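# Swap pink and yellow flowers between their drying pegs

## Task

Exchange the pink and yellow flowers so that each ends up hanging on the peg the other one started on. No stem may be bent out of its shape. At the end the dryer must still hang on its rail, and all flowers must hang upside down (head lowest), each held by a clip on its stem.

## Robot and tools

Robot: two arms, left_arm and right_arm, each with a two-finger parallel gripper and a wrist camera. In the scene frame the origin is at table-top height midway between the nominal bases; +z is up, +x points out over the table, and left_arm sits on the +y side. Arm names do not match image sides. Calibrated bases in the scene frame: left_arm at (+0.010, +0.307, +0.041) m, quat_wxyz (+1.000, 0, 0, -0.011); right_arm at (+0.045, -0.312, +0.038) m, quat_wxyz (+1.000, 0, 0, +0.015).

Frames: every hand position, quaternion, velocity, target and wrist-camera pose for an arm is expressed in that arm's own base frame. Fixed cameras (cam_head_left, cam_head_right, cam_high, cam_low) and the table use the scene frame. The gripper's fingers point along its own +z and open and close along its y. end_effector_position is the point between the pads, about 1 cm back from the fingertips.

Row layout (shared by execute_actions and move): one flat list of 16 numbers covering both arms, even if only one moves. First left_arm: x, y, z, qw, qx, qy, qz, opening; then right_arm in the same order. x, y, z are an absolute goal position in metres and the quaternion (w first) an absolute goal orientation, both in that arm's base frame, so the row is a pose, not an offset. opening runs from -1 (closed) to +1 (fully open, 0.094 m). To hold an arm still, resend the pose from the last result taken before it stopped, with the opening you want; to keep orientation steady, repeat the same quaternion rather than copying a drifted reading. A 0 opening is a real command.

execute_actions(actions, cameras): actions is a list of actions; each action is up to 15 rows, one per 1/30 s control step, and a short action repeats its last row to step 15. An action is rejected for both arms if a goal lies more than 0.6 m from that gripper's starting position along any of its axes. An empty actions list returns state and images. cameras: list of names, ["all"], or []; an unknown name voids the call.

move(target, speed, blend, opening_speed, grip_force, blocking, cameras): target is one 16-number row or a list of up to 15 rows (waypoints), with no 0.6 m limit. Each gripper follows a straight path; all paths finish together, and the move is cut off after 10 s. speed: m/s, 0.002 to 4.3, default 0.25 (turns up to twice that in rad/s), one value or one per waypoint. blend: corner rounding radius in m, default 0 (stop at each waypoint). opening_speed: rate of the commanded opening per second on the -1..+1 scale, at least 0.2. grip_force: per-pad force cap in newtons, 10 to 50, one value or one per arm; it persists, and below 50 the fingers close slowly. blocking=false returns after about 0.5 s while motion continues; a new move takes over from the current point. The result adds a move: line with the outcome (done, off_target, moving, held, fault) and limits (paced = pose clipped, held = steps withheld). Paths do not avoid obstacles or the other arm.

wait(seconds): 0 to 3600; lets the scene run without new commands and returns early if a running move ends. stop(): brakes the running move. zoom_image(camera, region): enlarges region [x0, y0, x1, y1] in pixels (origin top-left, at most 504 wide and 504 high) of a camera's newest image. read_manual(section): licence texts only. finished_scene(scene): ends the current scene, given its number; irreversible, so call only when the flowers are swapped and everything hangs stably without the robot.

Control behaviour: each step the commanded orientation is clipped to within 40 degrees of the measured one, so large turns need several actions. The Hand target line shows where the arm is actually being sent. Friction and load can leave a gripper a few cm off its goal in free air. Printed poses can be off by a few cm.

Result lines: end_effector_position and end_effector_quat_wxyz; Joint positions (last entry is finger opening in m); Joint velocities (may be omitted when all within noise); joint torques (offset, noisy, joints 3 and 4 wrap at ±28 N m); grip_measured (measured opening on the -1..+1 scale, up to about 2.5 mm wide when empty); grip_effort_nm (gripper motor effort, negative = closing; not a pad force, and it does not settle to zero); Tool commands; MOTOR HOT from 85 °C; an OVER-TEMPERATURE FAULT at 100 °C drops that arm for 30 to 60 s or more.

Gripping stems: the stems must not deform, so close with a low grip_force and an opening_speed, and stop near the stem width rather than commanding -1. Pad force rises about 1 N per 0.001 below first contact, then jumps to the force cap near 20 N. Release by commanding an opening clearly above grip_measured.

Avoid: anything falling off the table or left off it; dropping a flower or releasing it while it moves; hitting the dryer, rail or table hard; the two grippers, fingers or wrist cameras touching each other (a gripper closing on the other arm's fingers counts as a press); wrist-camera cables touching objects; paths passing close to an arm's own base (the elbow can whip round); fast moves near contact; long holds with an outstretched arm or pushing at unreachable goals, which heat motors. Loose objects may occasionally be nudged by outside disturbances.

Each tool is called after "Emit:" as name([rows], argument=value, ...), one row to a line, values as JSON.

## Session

Emit:
execute_actions(actions=[])

Scene clock: 0.00 s.
left_arm: end_effector_position=(+0.0241, +0.2692, +0.1741) grip_measured=+1.000 grip_effort_nm=n/a end_effector_quat_wxyz=(-0.465, +0.790, -0.319, -0.240) | right_arm: end_effector_position=(+0.7643, -0.2337, +0.3387) grip_measured=+1.000 grip_effort_nm=n/a end_effector_quat_wxyz=(+0.536, -0.079, +0.638, +0.547)
Joint positions: left_arm=[1.249 0.265 0.247 -0.486 -0.368 -0.907 0.094] | right_arm=[-0.51 2.369 2.117 1.145 -1.347 1.553 0.094]
Joint velocities: within noise
Joint torques (N m): no reading
Heat: left arm: hottest elbow 35 °C; right arm: hottest elbow 30 °C.
Hand target: left_arm +0.0256, +0.2736, +0.1961; -0.483, +0.782, -0.311, -0.242 | right_arm +0.7646, -0.2339, +0.3481; +0.542, -0.088, +0.636, +0.542
Tool commands: left_gripper/opening=+1.0 right_gripper/opening=+1.0
camera_calibration:
cam_left_wrist: T_world_to_cam=[[0.73588, 0.36457, 0.57059, -0.21533], [0.64579, -0.6312, -0.42958, 0.26696], [0.20354, 0.6846, -0.69992, 0.0251]] pos_world=[-0.01905, 0.22983, 0.25511]
cam_right_wrist: T_world_to_cam=[[0.6945, -0.38893, -0.60532, -0.41778], [-0.61664, 0.11174, -0.77928, 0.80163], [0.37072, 0.91447, -0.16223, 0.07421]] pos_world=[0.75695, -0.31992, 0.38384]

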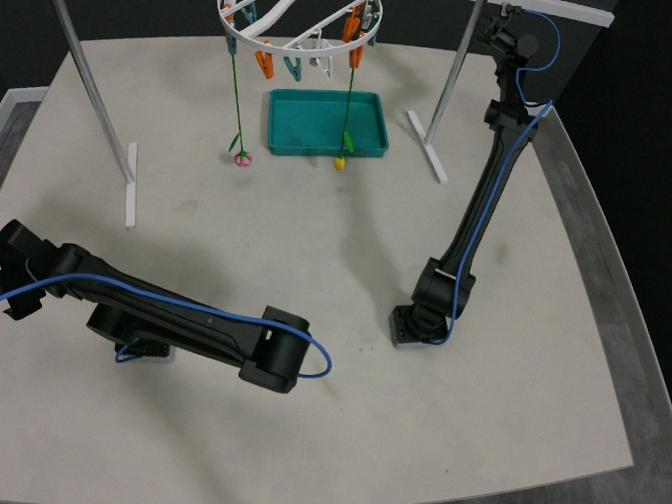

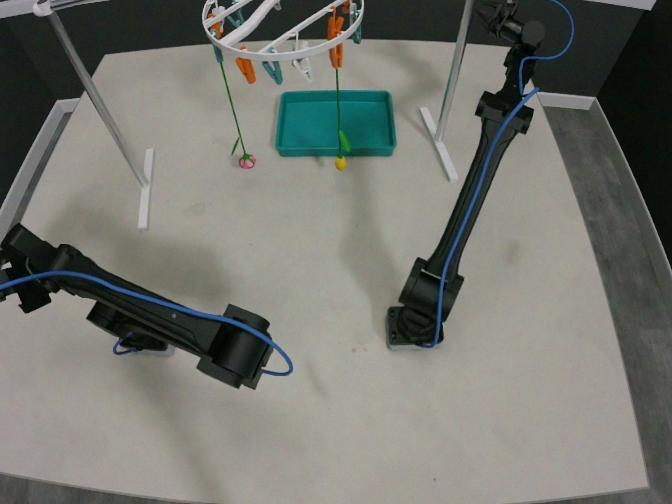

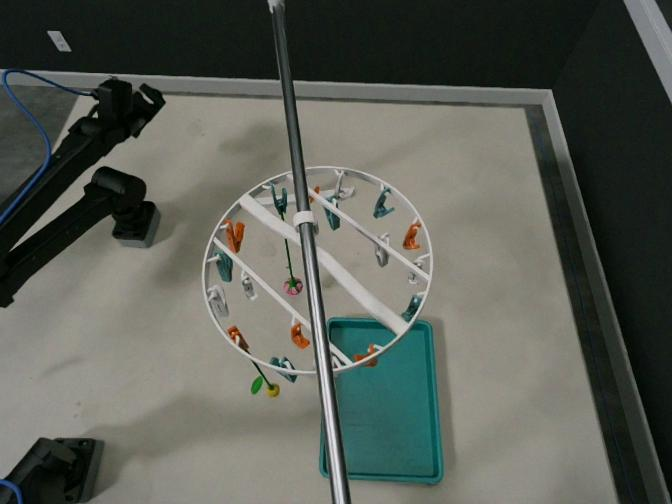

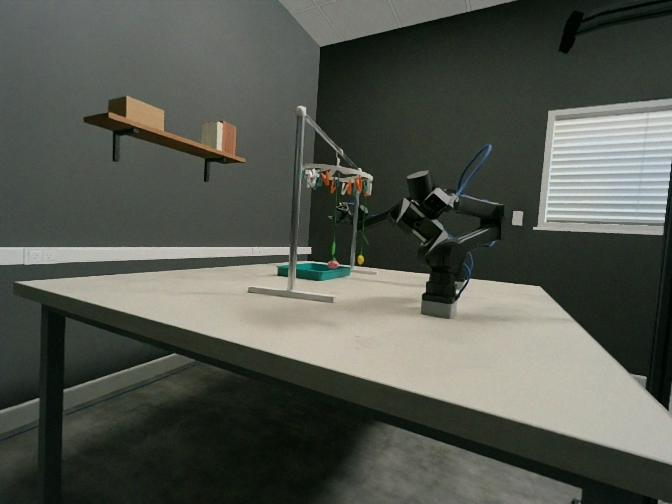

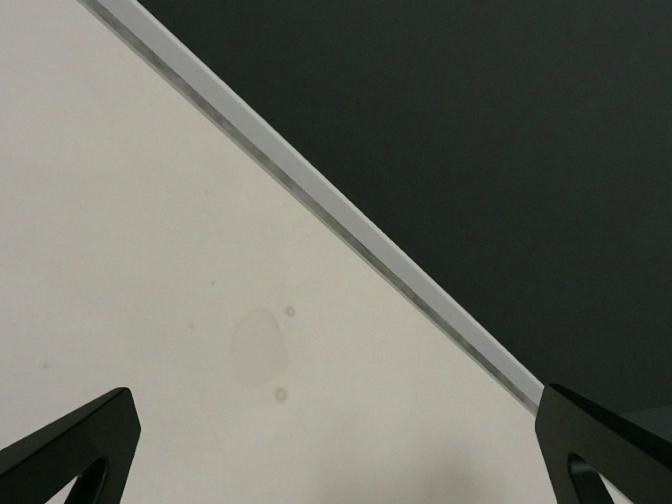

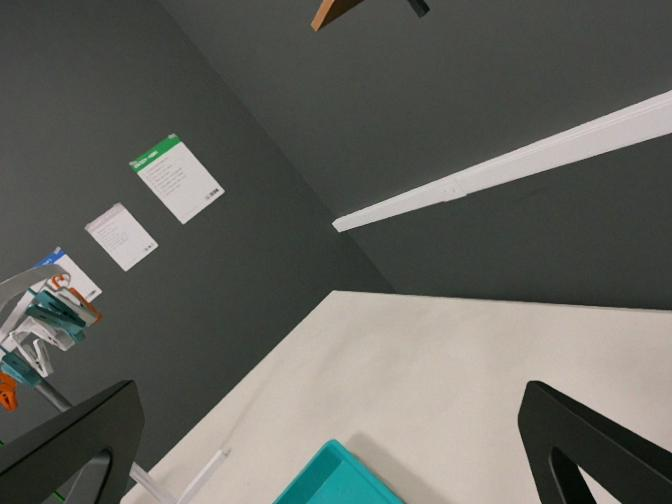

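Emit:
zoom_image(camera="cam_head_left", region=[200, 0, 400, 180])

Emit:
zoom_image(camera="cam_head_right", region=[190, 0, 390, 180])

Emit:
zoom_image(camera="cam_high", region=[190, 150, 450, 410])

Scaled by 2.520 from the camera's image (finer frame: 960x720).

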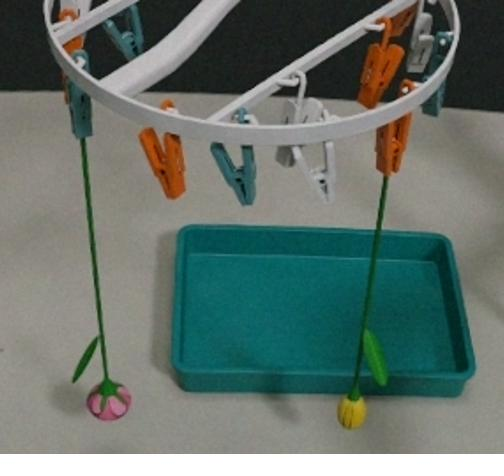

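Scaled by 2.520 from the camera's image (finer frame: 960x720).

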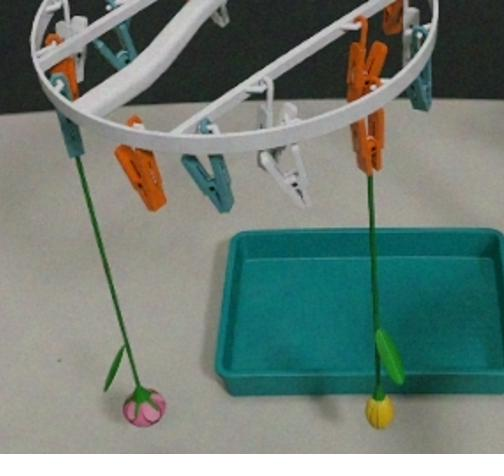

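Scaled by 1.938 from the camera's image (finer frame: 960x720).

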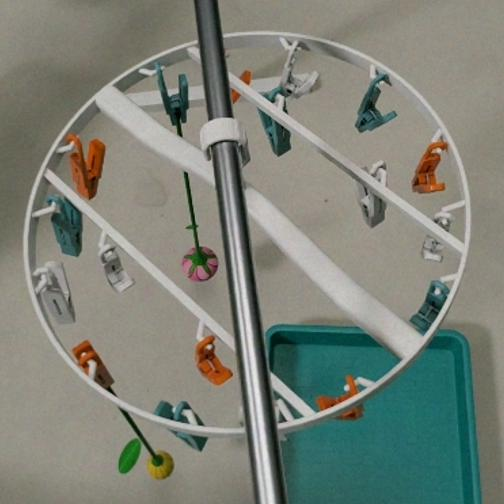

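Emit:
move([
  [0.12,0.24,0.28,-0.465,0.790,-0.319,-0.240,1,0.42,-0.135,0.35,0.536,-0.079,0.638,0.547,1],
  [0.30,0.08,0.37,0.6124,0.3536,0.6124,-0.3536,1,0.20,0.03,0.37,0.683,-0.183,0.683,0.183,1],
], speed=0.22, blend=[0.03,0], cameras=["all"])

Scene clock: 31.43 s.
left_arm: end_effector_position=(+0.2938, +0.0761, +0.3478) grip_measured=+1.000 grip_effort_nm=-0.03 end_effector_quat_wxyz=(+0.654, +0.219, +0.672, -0.269) | right_arm: end_effector_position=(+0.2039, +0.0274, +0.3419) grip_measured=+1.000 grip_effort_nm=0.00 end_effector_quat_wxyz=(+0.673, -0.164, +0.690, +0.208)
Joint positions: left_arm=[0.866 0.921 0.461 1.104 1.571 -0.719 0.094] | right_arm=[-0.841 0.054 0.393 -0.375 -1.374 0.03 0.094]
Joint torques (N m): left_arm=[1.73 -1.67 11.44 1.36 -0.22 0.22] | right_arm=[-0.15 7.3 12.96 1.1 0.01 -0.14]
Heat: left arm: hottest elbow 46 °C; right arm: hottest elbow 34 °C.
Hand target: left_arm +0.2999, +0.0787, +0.3694; +0.661, +0.248, +0.663, -0.249 | right_arm +0.1995, +0.0309, +0.3688; +0.684, -0.183, +0.682, +0.183
Off the commanded pose: left_arm 0.023 m, 20 deg | right_arm 0.028 m, 4 deg.
joint sent to its limit (left arm) — joint 5 (wrist yaw), upper limit. The joint targets are off in orientation, not in position.
move: off_target (left_arm, right_arm)
cam_left_wrist: T_world_to_cam=[[-0.64296, -0.7634, 0.06186, 0.22545], [-0.35853, 0.22862, -0.90509, 0.44061], [0.6768, -0.60412, -0.42069, 0.08585]] pos_world=[0.24482, 0.12323, 0.42096]
cam_right_wrist: T_world_to_cam=[[0.51239, -0.85686, -0.05699, -0.0626], [-0.38836, -0.17202, -0.90531, 0.43379], [0.76592, 0.48601, -0.42091, 0.06323]] pos_world=[0.15211, -0.00975, 0.41576]

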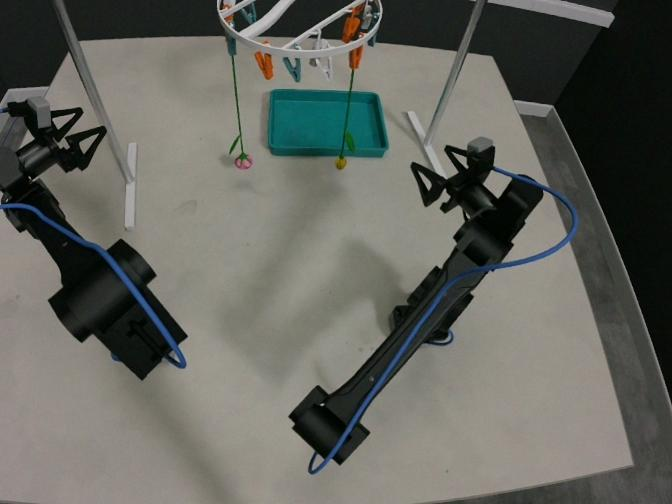

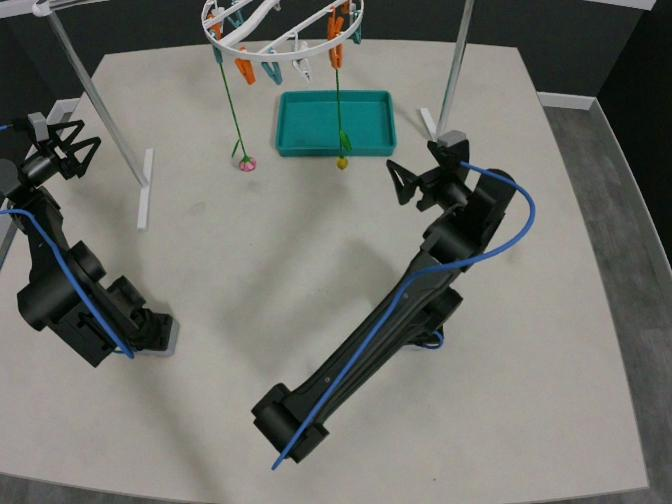

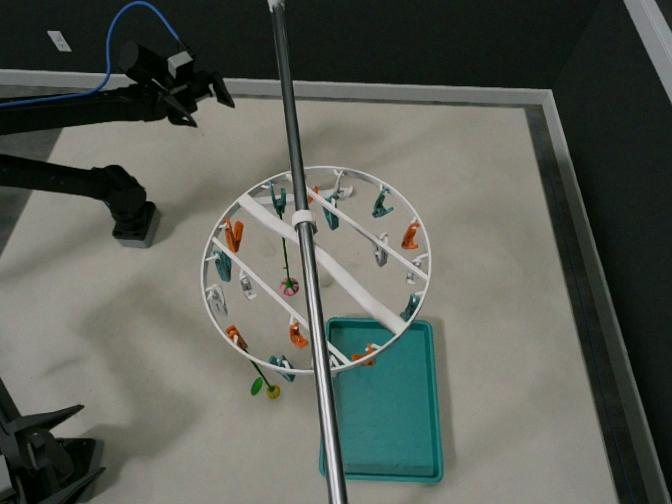

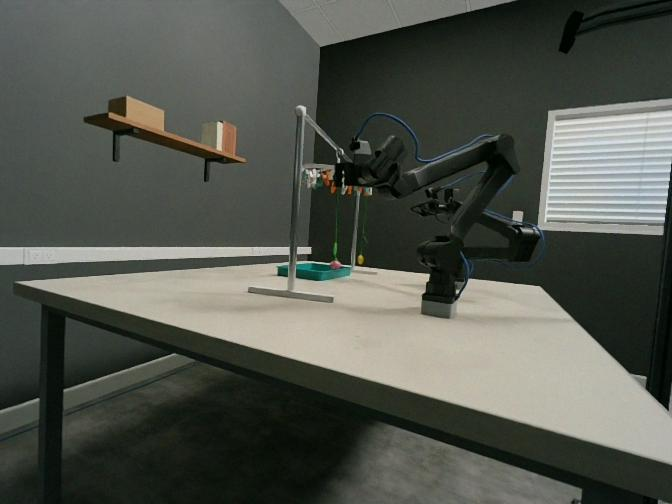

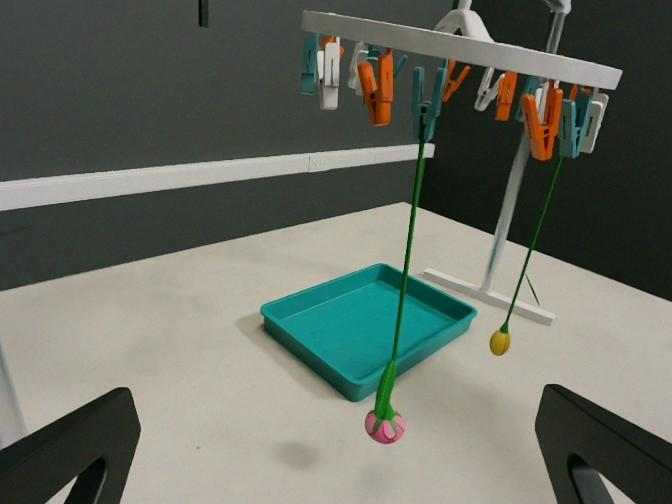

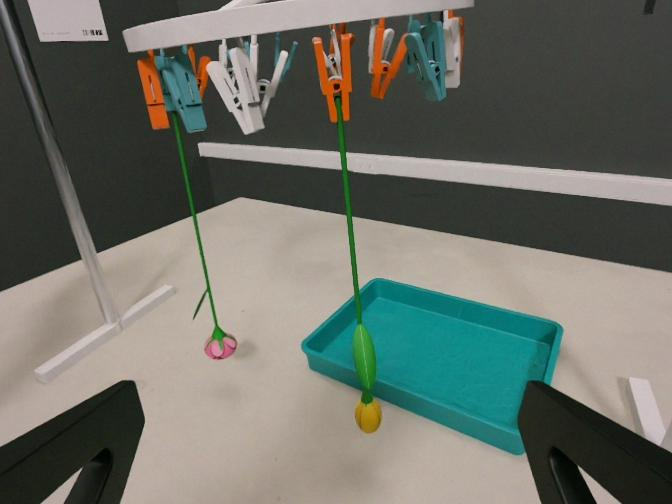

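Emit:
move([
  [0.29,-0.18,0.28,0.8381,0.1435,0.4551,-0.2643,0.3,0.338,0.10,0.39,0.8043,-0.1616,0.5124,0.2536,-0.04],
], speed=0.2, cameras=["cam_left_wrist","cam_right_wrist","cam_head_left"])

Emit:
zoom_image(camera="cam_right_wrist", region=[240, 80, 440, 280])

Scene clock: 47.60 s.
left_arm: end_effector_position=(+0.2890, -0.1758, +0.2661) grip_measured=+0.302 grip_effort_nm=-0.12 end_effector_quat_wxyz=(+0.799, +0.153, +0.522, -0.256) | right_arm: end_effector_position=(+0.3385, +0.0967, +0.3878) grip_measured=-0.039 grip_effort_nm=-0.07 end_effector_quat_wxyz=(+0.804, -0.163, +0.517, +0.244)
Joint positions: left_arm=[-0.501 1.183 0.075 1.53 0.086 -0.062 0.061] | right_arm=[0.037 0.766 0.331 0.927 -0.507 0.244 0.045]
Joint torques (N m): left_arm=[1.73 -1.79 6.04 3.29 -0.13 0.23] | right_arm=[1.49 0.73 8.39 2.29 0.22 0.18]
Heat: left arm: hottest elbow 50 °C; right arm: hottest elbow 40 °C.
Hand target: left_arm +0.2895, -0.1796, +0.2805; +0.813, +0.154, +0.499, -0.256 | right_arm +0.3380, +0.0999, +0.3900; +0.804, -0.162, +0.513, +0.253
Off the commanded pose: left_arm 0.015 m, 9 deg | right_arm 0.004 m, 1 deg.
joint sent to its limit (left arm) — joint 4 (wrist pitch), upper limit. The joint targets are off in orientation, not in position.
move: off_target (left_arm)
cam_left_wrist: T_world_to_cam=[[-0.55988, -0.82849, 0.0115, 0.01308], [-0.0182, -0.00158, -0.99983, 0.30886], [0.82837, -0.56, -0.0142, -0.24163]] pos_world=[0.21311, -0.12399, 0.30522]
cam_right_wrist: T_world_to_cam=[[0.56174, -0.82707, 0.02016, -0.11904], [0.0092, -0.01811, -0.99979, 0.42666], [0.82726, 0.56181, -0.00256, -0.24458]] pos_world=[0.26528, 0.04668, 0.42835]
Images, in order (width x height): cam_head_left 672x504, cam_left_wrist 672x504, cam_right_wrist 672x504.

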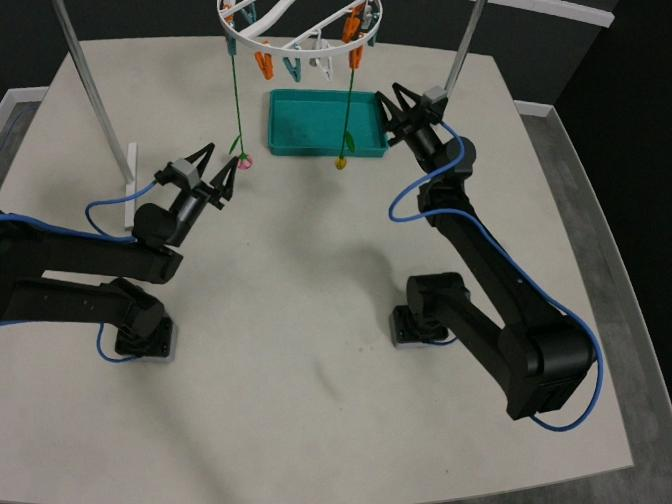

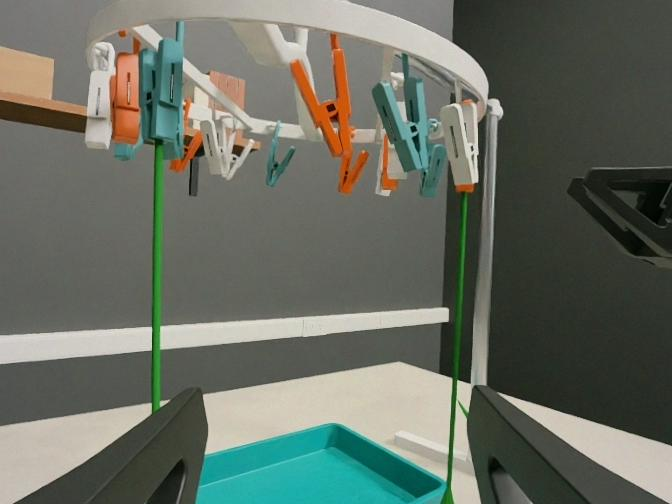

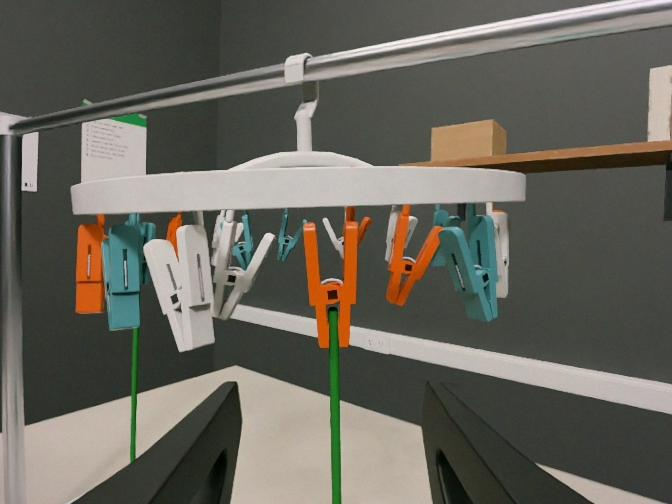

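Scaled by 2.520 from the camera's image (finer frame: 960x720).

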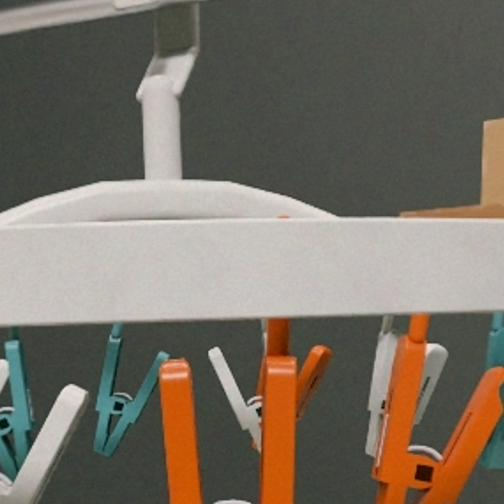

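Emit:
move([
  [0.29,-0.18,0.28,0.8381,0.1435,0.4551,-0.2643,0.3,0.386,0.133,0.424,0.8043,-0.1616,0.5124,0.2536,-0.1],
], speed=0.15, cameras=["cam_right_wrist"])

Scene clock: 51.73 s.
left_arm: end_effector_position=(+0.2890, -0.1758, +0.2661) grip_measured=+0.302 grip_effort_nm=-0.12 end_effector_quat_wxyz=(+0.799, +0.153, +0.522, -0.255) | right_arm: end_effector_position=(+0.3791, +0.1276, +0.3960) grip_measured=-0.099 grip_effort_nm=-0.08 end_effector_quat_wxyz=(+0.792, -0.153, +0.532, +0.258)
Joint positions: left_arm=[-0.501 1.183 0.075 1.53 0.086 -0.062 0.061] | right_arm=[0.154 0.904 0.435 0.905 -0.403 0.215 0.042]
Joint torques (N m): left_arm=[1.79 -1.85 6.05 3.29 -0.11 0.23] | right_arm=[1.44 -1.44 12.37 1.39 0.16 -0.11]
Heat: left arm: hottest elbow 49 °C; right arm: hottest elbow 40 °C.
Hand target: left_arm +0.2895, -0.1796, +0.2805; +0.813, +0.154, +0.499, -0.256 | right_arm +0.3842, +0.1323, +0.4234; +0.805, -0.161, +0.512, +0.254
Off the commanded pose: left_arm 0.015 m, 9 deg | right_arm 0.029 m, 3 deg.
joint sent to its limit (left arm) — joint 4 (wrist pitch), upper limit. The joint targets are off in orientation, not in position.
move: off_target (left_arm, right_arm)
cam_right_wrist: T_world_to_cam=[[0.5722, -0.81983, -0.02172, -0.1048], [-0.03688, 0.00074, -0.99932, 0.4499], [0.81929, 0.57261, -0.02981, -0.28298]] pos_world=[0.3084, 0.07579, 0.43888]

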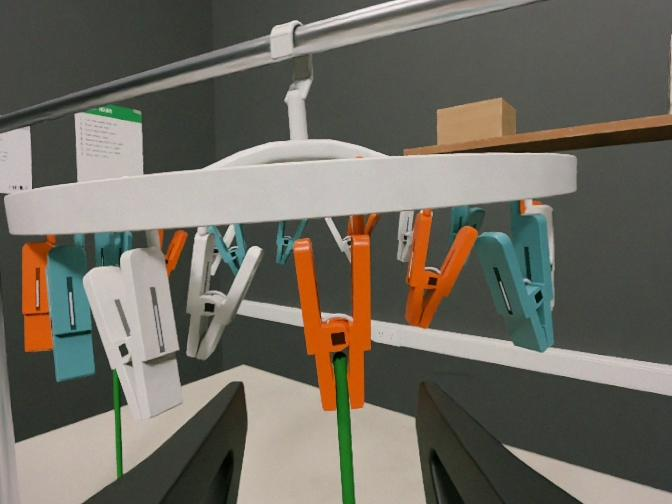

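Emit:
move([
  [0.29,-0.18,0.28,0.8381,0.1435,0.4551,-0.2643,0.3,0.4195,0.156,0.453,0.8043,-0.1616,0.5124,0.2536,-0.1],
], speed=0.07, cameras=["cam_right_wrist"])

Scene clock: 55.43 s.
left_arm: end_effector_position=(+0.2890, -0.1758, +0.2661) grip_measured=+0.302 grip_effort_nm=-0.12 end_effector_quat_wxyz=(+0.799, +0.153, +0.522, -0.255) | right_arm: end_effector_position=(+0.4125, +0.1498, +0.4244) grip_measured=-0.099 grip_effort_nm=-0.08 end_effector_quat_wxyz=(+0.792, -0.154, +0.532, +0.257)
Joint positions: left_arm=[-0.501 1.183 0.075 1.53 0.086 -0.062 0.061] | right_arm=[0.212 0.989 0.563 0.851 -0.352 0.187 0.042]
Joint torques (N m): left_arm=[1.73 -1.85 6.05 3.28 -0.12 0.23] | right_arm=[1.49 -3.25 12.72 1.37 0.17 -0.11]
Heat: left arm: hottest elbow 48 °C; right arm: hottest elbow 41 °C.
Hand target: left_arm +0.2895, -0.1796, +0.2805; +0.813, +0.154, +0.499, -0.256 | right_arm +0.4176, +0.1552, +0.4524; +0.804, -0.161, +0.512, +0.254
Off the commanded pose: left_arm 0.015 m, 9 deg | right_arm 0.030 m, 3 deg.
joint sent to its limit (left arm) — joint 4 (wrist pitch), upper limit. The joint targets are off in orientation, not in position.
move: off_target (left_arm, right_arm)
cam_right_wrist: T_world_to_cam=[[0.57228, -0.81983, -0.01919, -0.10622], [-0.03611, -0.00182, -0.99935, 0.4796], [0.81926, 0.5726, -0.03065, -0.32187]] pos_world=[0.3418, 0.09809, 0.46738]

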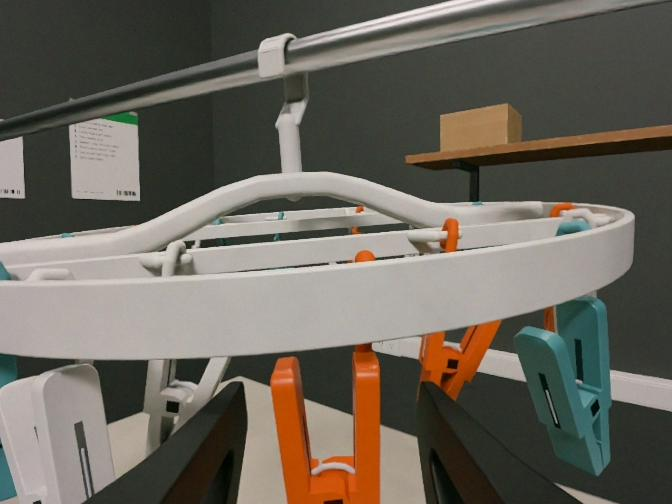

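Emit:
move([
  [0.36,-0.375,0.295,0.8381,0.1435,0.4551,-0.2643,0.0,0.4195,0.156,0.453,0.8043,-0.1616,0.5124,0.2536,-0.1],
], speed=0.15, cameras=["cam_left_wrist","cam_head_left"])

Scene clock: 60.00 s.
left_arm: end_effector_position=(+0.3581, -0.3665, +0.2782) grip_measured=+0.002 grip_effort_nm=-0.12 end_effector_quat_wxyz=(+0.807, +0.165, +0.506, -0.256) | right_arm: end_effector_position=(+0.4126, +0.1498, +0.4242) grip_measured=-0.099 grip_effort_nm=-0.08 end_effector_quat_wxyz=(+0.792, -0.154, +0.532, +0.257)
Joint positions: left_arm=[-0.872 1.623 0.552 1.532 -0.225 0.118 0.047] | right_arm=[0.212 0.989 0.563 0.851 -0.352 0.186 0.042]
Joint torques (N m): left_arm=[1.9 -7.77 7.58 3.18 -0.06 0.21] | right_arm=[1.38 -3.02 12.71 1.39 0.16 -0.11]
Heat: left arm: hottest elbow 47 °C; right arm: hottest elbow 41 °C.
Hand target: left_arm +0.3595, -0.3743, +0.2952; +0.821, +0.155, +0.483, -0.261 | right_arm +0.4177, +0.1552, +0.4523; +0.804, -0.161, +0.512, +0.254
Off the commanded pose: left_arm 0.019 m, 7 deg | right_arm 0.030 m, 3 deg.
joint sent to its limit (left arm) — joint 4 (wrist pitch), upper limit. The joint targets are off in orientation, not in position.
move: off_target (left_arm, right_arm)
cam_left_wrist: T_world_to_cam=[[-0.57081, -0.8209, -0.01746, -0.09158], [0.02161, 0.00624, -0.99975, 0.31045], [0.8208, -0.57104, 0.01417, -0.41475]] pos_world=[0.28145, -0.31396, 0.31465]
Images, in order (width x height): cam_head_left 672x504, cam_left_wrist 672x504.

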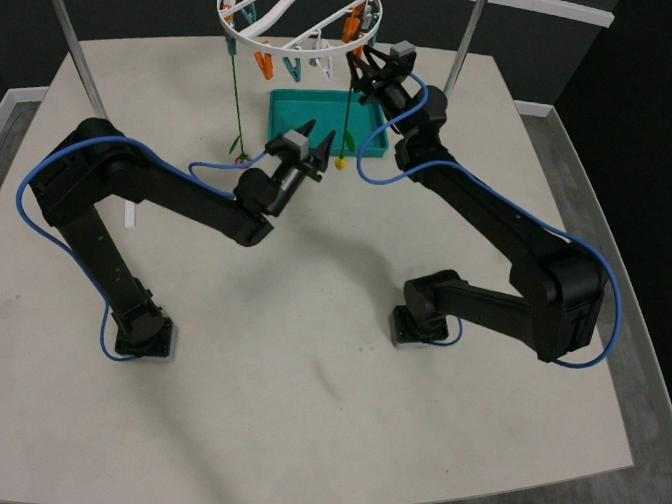

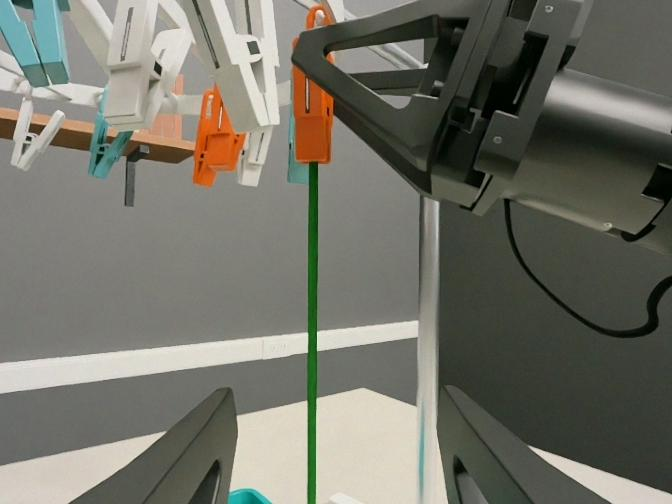

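Emit:
move([
  [0.429,-0.406,0.297,0.8381,0.1435,0.4551,-0.2643,0.0,0.4195,0.156,0.453,0.8043,-0.1616,0.5124,0.2536,-0.1],
], speed=0.12, cameras=["cam_left_wrist"])

Scene clock: 66.03 s.
left_arm: end_effector_position=(+0.4206, -0.4044, +0.2804) grip_measured=+0.002 grip_effort_nm=-0.12 end_effector_quat_wxyz=(+0.822, +0.161, +0.482, -0.257) | right_arm: end_effector_position=(+0.4126, +0.1498, +0.4242) grip_measured=-0.099 grip_effort_nm=-0.07 end_effector_quat_wxyz=(+0.792, -0.154, +0.532, +0.257)
Joint positions: left_arm=[-0.814 1.786 0.764 1.533 -0.164 0.111 0.047] | right_arm=[0.212 0.989 0.563 0.851 -0.352 0.186 0.042]
Joint torques (N m): left_arm=[3.25 -10.23 7.88 3.07 0.15 -0.01] | right_arm=[1.26 -3.19 12.71 1.37 0.15 -0.09]
Heat: left arm: hottest elbow 46 °C; right arm: hottest elbow 41 °C.
Hand target: left_arm +0.4283, -0.4053, +0.2969; +0.835, +0.146, +0.460, -0.264 | right_arm +0.4177, +0.1552, +0.4523; +0.804, -0.161, +0.512, +0.254
Off the commanded pose: left_arm 0.019 m, 4 deg | right_arm 0.030 m, 3 deg.
joint sent to its limit (left arm) — joint 4 (wrist pitch), upper limit. The joint targets still meet the commanded pose.
move: off_target (left_arm, right_arm)
cam_left_wrist: T_world_to_cam=[[-0.569, -0.82192, -0.02632, -0.08579], [0.07248, -0.01825, -0.9972, 0.27957], [0.81914, -0.56931, 0.06996, -0.50196]] pos_world=[0.34209, -0.35118, 0.31164]

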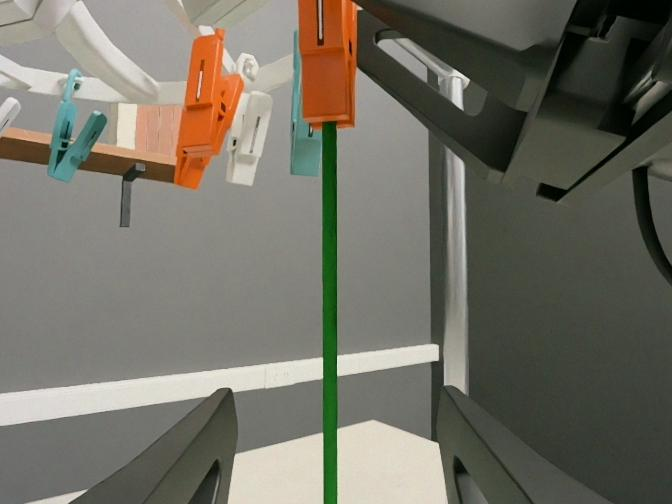

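Emit:
move([
  [0.4525,-0.420,0.307,0.8381,0.1435,0.4551,-0.2643,0.0,0.4195,0.156,0.453,0.8043,-0.1616,0.5124,0.2536,-0.1],
  [0.4525,-0.420,0.307,0.8381,0.1435,0.4551,-0.2643,-0.5,0.4195,0.156,0.453,0.8043,-0.1616,0.5124,0.2536,-0.1],
], speed=0.08, grip_force=[35,50], cameras=["cam_left_wrist"])

Scene clock: 71.23 s.
left_arm: end_effector_position=(+0.4398, -0.4166, +0.2974) grip_measured=-0.498 grip_effort_nm=-0.12 end_effector_quat_wxyz=(+0.832, +0.152, +0.464, -0.263) | right_arm: end_effector_position=(+0.4126, +0.1498, +0.4242) grip_measured=-0.099 grip_effort_nm=-0.07 end_effector_quat_wxyz=(+0.792, -0.154, +0.532, +0.257)
Joint positions: left_arm=[-0.801 1.815 0.848 1.524 -0.151 0.104 0.024] | right_arm=[0.212 0.989 0.563 0.851 -0.352 0.186 0.042]
Joint torques (N m): left_arm=[3.37 -10.93 8.35 1.46 0.15 -0.01] | right_arm=[1.49 -3.19 12.77 1.42 0.16 -0.11]
Heat: left arm: hottest elbow 47 °C; right arm: hottest elbow 41 °C.
Hand target: left_arm +0.4519, -0.4193, +0.3069; +0.838, +0.144, +0.455, -0.264 | right_arm +0.4177, +0.1552, +0.4523; +0.804, -0.161, +0.512, +0.254
Off the commanded pose: left_arm 0.016 m, 2 deg | right_arm 0.030 m, 3 deg.
grip_force (N): 35, 50
move: off_target (left_arm, right_arm); target 2's new opening was sent with left_arm's hand 0.016 m and 2 deg from that target
cam_left_wrist: T_world_to_cam=[[-0.56982, -0.82159, -0.01736, -0.08659], [0.10528, -0.05203, -0.99308, 0.26514], [0.815, -0.5677, 0.11614, -0.53702]] pos_world=[0.36042, -0.36221, 0.32417]

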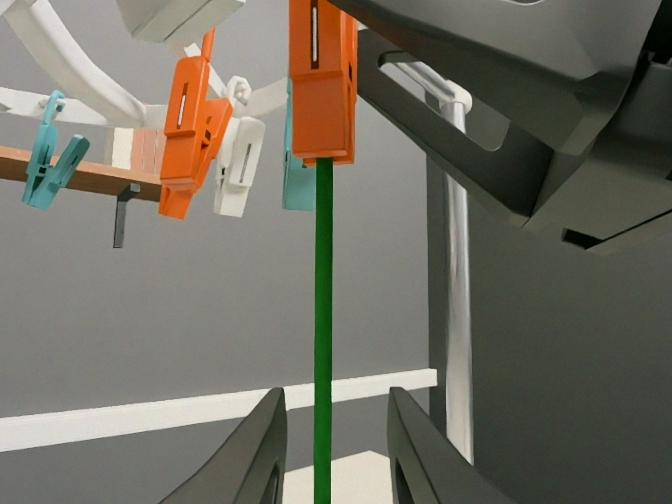

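Emit:
move([
  [0.4610,-0.4225,0.3085,0.8381,0.1435,0.4551,-0.2643,-0.5,0.4195,0.156,0.453,0.8043,-0.1616,0.5124,0.2536,-0.1],
  [0.4610,-0.4225,0.3085,0.8381,0.1435,0.4551,-0.2643,-1,0.4195,0.156,0.453,0.8043,-0.1616,0.5124,0.2536,-0.1],
], speed=0.08, cameras=["cam_left_wrist"])

Scene clock: 75.63 s.
left_arm: end_effector_position=(+0.4478, -0.4191, +0.2992) grip_measured=-0.997 grip_effort_nm=-0.17 end_effector_quat_wxyz=(+0.832, +0.152, +0.463, -0.264) | right_arm: end_effector_position=(+0.4126, +0.1498, +0.4242) grip_measured=-0.099 grip_effort_nm=-0.07 end_effector_quat_wxyz=(+0.792, -0.154, +0.532, +0.257)
Joint positions: left_arm=[-0.792 1.824 0.871 1.512 -0.144 0.098 0] | right_arm=[0.212 0.989 0.563 0.851 -0.352 0.186 0.042]
Joint torques (N m): left_arm=[3.43 -11.16 8.5 1.36 0.14 -0.01] | right_arm=[1.38 -3.02 12.75 1.37 0.16 -0.11]
Heat: left arm: hottest elbow 47 °C; right arm: hottest elbow 42 °C.
Hand target: left_arm +0.4603, -0.4219, +0.3084; +0.838, +0.144, +0.455, -0.264 | right_arm +0.4177, +0.1552, +0.4523; +0.804, -0.161, +0.512, +0.254
Off the commanded pose: left_arm 0.016 m, 1 deg | right_arm 0.030 m, 3 deg.
grip_force (N): 35, 50
move: off_target (left_arm, right_arm); target 2's new opening was sent with left_arm's hand 0.016 m and 1 deg from that target
cam_left_wrist: T_world_to_cam=[[-0.57015, -0.82138, -0.01652, -0.08399], [0.10626, -0.05378, -0.99288, 0.26478], [0.81464, -0.56784, 0.11794, -0.54569]] pos_world=[0.36852, -0.36461, 0.32587]

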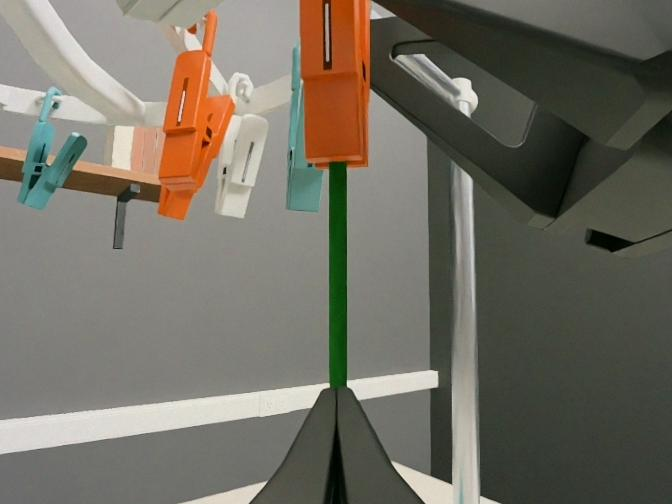

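Emit:
move([
  [0.4610,-0.4225,0.3085,0.8381,0.1435,0.4551,-0.2643,-0.4,0.4195,0.156,0.453,0.8043,-0.1616,0.5124,0.2536,-0.1],
  [0.4770,-0.4335,0.3105,0.8381,0.1435,0.4551,-0.2643,-0.4,0.4195,0.156,0.453,0.8043,-0.1616,0.5124,0.2536,-0.1],
  [0.4770,-0.4335,0.3105,0.8381,0.1435,0.4551,-0.2643,-1,0.4195,0.156,0.453,0.8043,-0.1616,0.5124,0.2536,-0.1],
], speed=0.06, cameras=["cam_left_wrist"])

Scene clock: 80.97 s.
left_arm: end_effector_position=(+0.4633, -0.4300, +0.3013) grip_measured=-0.932 grip_effort_nm=-0.75 end_effector_quat_wxyz=(+0.833, +0.151, +0.463, -0.265) | right_arm: end_effector_position=(+0.4126, +0.1498, +0.4242) grip_measured=-0.099 grip_effort_nm=-0.07 end_effector_quat_wxyz=(+0.792, -0.154, +0.532, +0.257)
Joint positions: left_arm=[-0.785 1.853 0.929 1.484 -0.138 0.094 0.003] | right_arm=[0.212 0.989 0.563 0.851 -0.352 0.186 0.042]
Joint torques (N m): left_arm=[3.37 -11.69 8.73 1.28 0.15 0] | right_arm=[1.55 -3.19 12.74 1.39 0.15 -0.11]
Heat: left arm: hottest elbow 47 °C; right arm: hottest elbow 42 °C.
Hand target: left_arm +0.4762, -0.4328, +0.3105; +0.838, +0.144, +0.455, -0.264 | right_arm +0.4177, +0.1552, +0.4523; +0.804, -0.161, +0.512, +0.254
Off the commanded pose: left_arm 0.017 m, 1 deg | right_arm 0.030 m, 3 deg.
grip_force (N): 35, 50
move: off_target (left_arm, right_arm); target 3's new opening was sent with left_arm's hand 0.017 m and 1 deg from that target
cam_left_wrist: T_world_to_cam=[[-0.57046, -0.82118, -0.0154, -0.08424], [0.10691, -0.05565, -0.99271, 0.26343], [0.81434, -0.56795, 0.11954, -0.56518]] pos_world=[0.38403, -0.37551, 0.32777]

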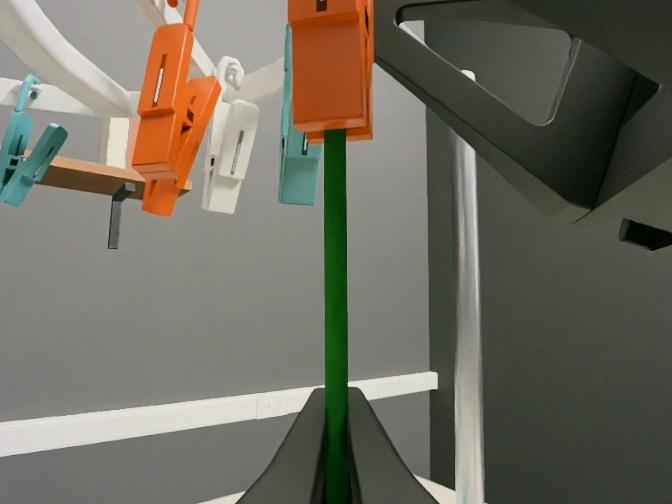

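Emit:
move([
  [0.4770,-0.4335,0.3105,0.8381,0.1435,0.4551,-0.2643,-1,0.4195,0.156,0.453,0.8043,-0.1616,0.5124,0.2536,-0.9],
], opening_speed=0.5, cameras=["cam_left_wrist","cam_right_wrist"])

Scene clock: 84.30 s.
left_arm: end_effector_position=(+0.4635, -0.4301, +0.3006) grip_measured=-0.933 grip_effort_nm=-0.79 end_effector_quat_wxyz=(+0.832, +0.151, +0.463, -0.264) | right_arm: end_effector_position=(+0.4129, +0.1496, +0.4245) grip_measured=-0.604 grip_effort_nm=-1.00 end_effector_quat_wxyz=(+0.793, -0.154, +0.532, +0.256)
Joint positions: left_arm=[-0.785 1.854 0.929 1.484 -0.138 0.094 0.003] | right_arm=[0.212 0.99 0.564 0.851 -0.35 0.184 0.019]
Joint torques (N m): left_arm=[3.37 -11.87 8.73 1.26 0.15 0] | right_arm=[1.38 -3.25 12.66 1.33 0.1 -0.09]
Heat: left arm: hottest elbow 46 °C; right arm: hottest elbow 42 °C.
Hand target: left_arm +0.4762, -0.4328, +0.3105; +0.838, +0.144, +0.455, -0.264 | right_arm +0.4177, +0.1552, +0.4524; +0.804, -0.161, +0.512, +0.254
Off the commanded pose: left_arm 0.017 m, 1 deg | right_arm 0.030 m, 3 deg.
grip_force (N): 35, 50
move: off_target (left_arm, right_arm)
cam_left_wrist: T_world_to_cam=[[-0.57047, -0.82117, -0.01561, -0.0842], [0.10612, -0.05486, -0.99284, 0.26346], [0.81443, -0.56805, 0.11844, -0.56496]] pos_world=[0.38412, -0.37561, 0.32717]
cam_right_wrist: T_world_to_cam=[[0.57045, -0.82114, -0.01772, -0.10624], [-0.03513, -0.00284, -0.99938, 0.47949], [0.82058, 0.57072, -0.03047, -0.32251]] pos_world=[0.3421, 0.09819, 0.46748]

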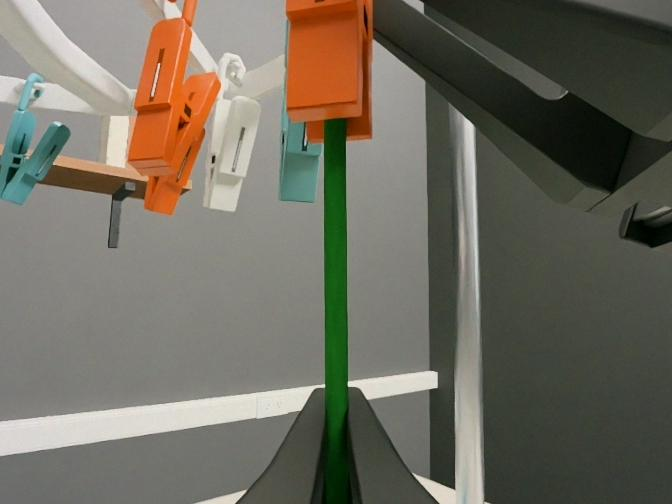

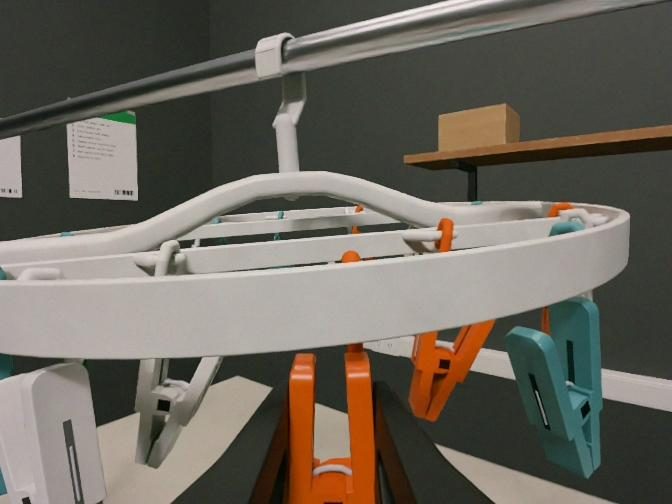

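Emit:
move([
  [0.4740,-0.4335,0.2645,0.8381,0.1435,0.4551,-0.2643,-1,0.4195,0.156,0.453,0.8043,-0.1616,0.5124,0.2536,-0.9],
], speed=0.05, cameras=["cam_left_wrist"])

Scene clock: 88.33 s.
left_arm: end_effector_position=(+0.4688, -0.4354, +0.2541) grip_measured=-0.933 grip_effort_nm=-0.79 end_effector_quat_wxyz=(+0.822, +0.160, +0.480, -0.259) | right_arm: end_effector_position=(+0.4130, +0.1495, +0.4245) grip_measured=-0.610 grip_effort_nm=-1.03 end_effector_quat_wxyz=(+0.793, -0.153, +0.532, +0.255)
Joint positions: left_arm=[-0.785 1.946 0.929 1.532 -0.138 0.094 0.003] | right_arm=[0.212 0.99 0.564 0.851 -0.349 0.184 0.018]
Joint torques (N m): left_arm=[3.08 -12.45 6.79 3.04 -0.01 0] | right_arm=[1.55 -3.25 12.68 1.33 0.09 -0.1]
Heat: left arm: hottest elbow 46 °C; right arm: hottest elbow 43 °C.
Hand target: left_arm +0.4737, -0.4334, +0.2644; +0.833, +0.147, +0.463, -0.263 | right_arm +0.4177, +0.1552, +0.4524; +0.804, -0.161, +0.512, +0.254
Off the commanded pose: left_arm 0.012 m, 4 deg | right_arm 0.030 m, 3 deg.
joint sent to its limit (left arm) — joint 4 (wrist pitch), upper limit. The joint targets still meet the commanded pose.
grip_force (N): 35, 50
move: off_target (left_arm, right_arm)
cam_left_wrist: T_world_to_cam=[[-0.57115, -0.82051, -0.02344, -0.08369], [0.07496, -0.0237, -0.99691, 0.24564], [0.81742, -0.57114, 0.07504, -0.5586]] pos_world=[0.39039, -0.38188, 0.28484]

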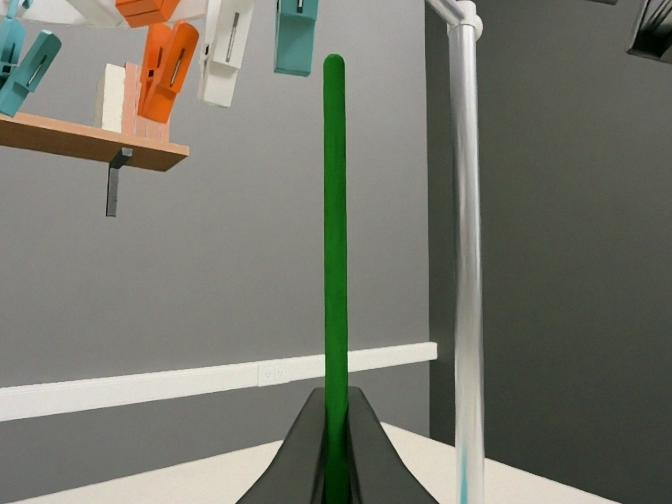

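Emit:
move([
  [0.39,-0.375,0.272,0.8381,0.1435,0.4551,-0.2643,-1,0.4195,0.156,0.453,0.8043,-0.1616,0.5124,0.2536,-0.1],
  [0.322,-0.335,0.25,0.75,0.05,0.658,-0.05,-1,0.345,0.104,0.41,0.8043,-0.1616,0.5124,0.2536,-0.1],
  [0.322,-0.345,0.12,0.2588,0,0.9659,0,-1,0.345,0.05,0.41,0.8043,-0.1616,0.5124,0.2536,-0.1],
  [0.322,-0.345,0.02,0.2588,0,0.9659,0,-1,0.345,0.05,0.41,0.8043,-0.1616,0.5124,0.2536,-0.1],
], speed=[0.12,0.2,0.25,0.12], blend=[0.02,0.02,0.02,0], cameras=["cam_left_wrist","cam_head_left","cam_head_right","cam_high"])

Scene clock: 100.73 s.
left_arm: end_effector_position=(+0.3155, -0.3434, +0.0203) grip_measured=-0.933 grip_effort_nm=-0.79 end_effector_quat_wxyz=(+0.255, +0.011, +0.967, +0.007) | right_arm: end_effector_position=(+0.3444, +0.0532, +0.4136) grip_measured=-0.101 grip_effort_nm=0.08 end_effector_quat_wxyz=(+0.805, -0.167, +0.511, +0.251)
Joint positions: left_arm=[-0.982 1.635 0.881 -0.517 -0.427 -0.893 0.003] | right_arm=[-0.173 0.797 0.394 0.989 -0.7 0.391 0.042]
Joint torques (N m): left_arm=[3.25 -10.05 6.43 1.76 -0.21 -0.06] | right_arm=[-0.15 0.44 7.72 2.06 0.14 0.18]
Heat: left arm: hottest elbow 45 °C; right arm: hottest elbow 44 °C.
Hand target: left_arm +0.3220, -0.3449, +0.0202; +0.259, +0.000, +0.966, +0.000 | right_arm +0.3450, +0.0500, +0.4101; +0.804, -0.162, +0.513, +0.253
Off the commanded pose: left_arm 0.007 m, 2 deg | right_arm 0.005 m, 1 deg.
grip_force (N): 35, 50
move: done; blend cut to 0 m at target 1
cam_left_wrist: T_world_to_cam=[[-0.02766, -0.99918, -0.0297, -0.33388], [-0.9963, 0.02998, -0.08055, 0.36405], [0.08137, 0.02736, -0.99631, 0.0964]] pos_world=[0.34562, -0.34716, 0.11546]
Images, in order (width x height): cam_head_left 672x504, cam_head_right 672x504, cam_high 672x504, cam_left_wrist 672x504.

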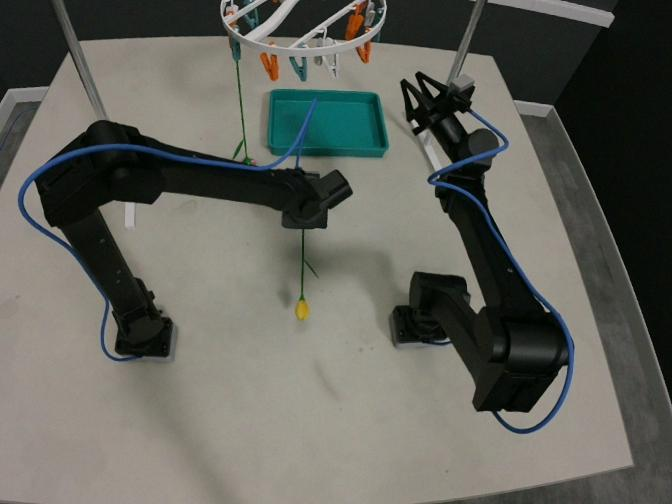

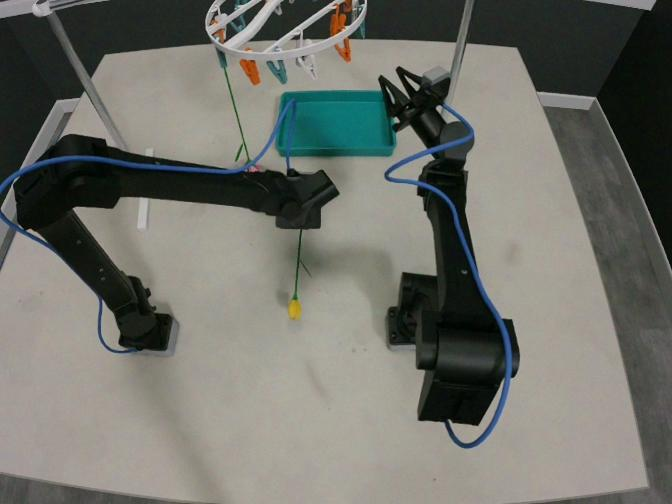

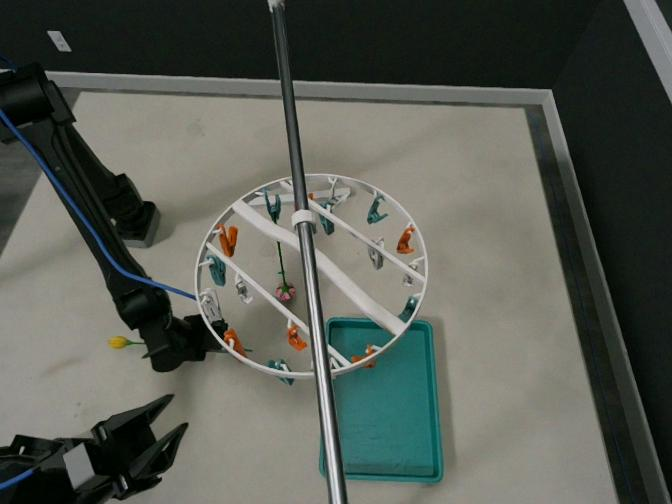

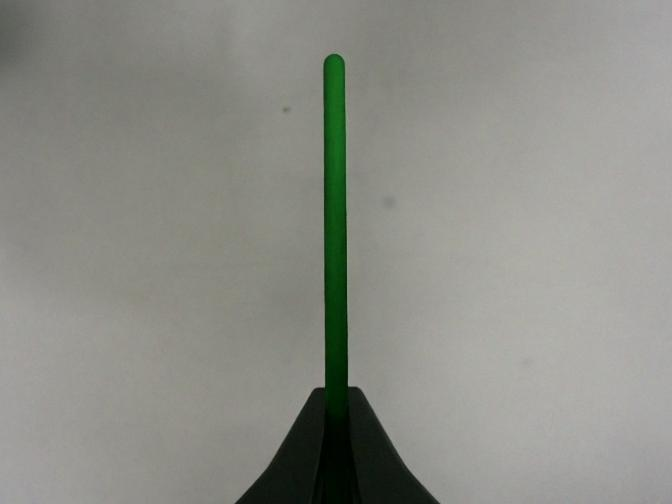

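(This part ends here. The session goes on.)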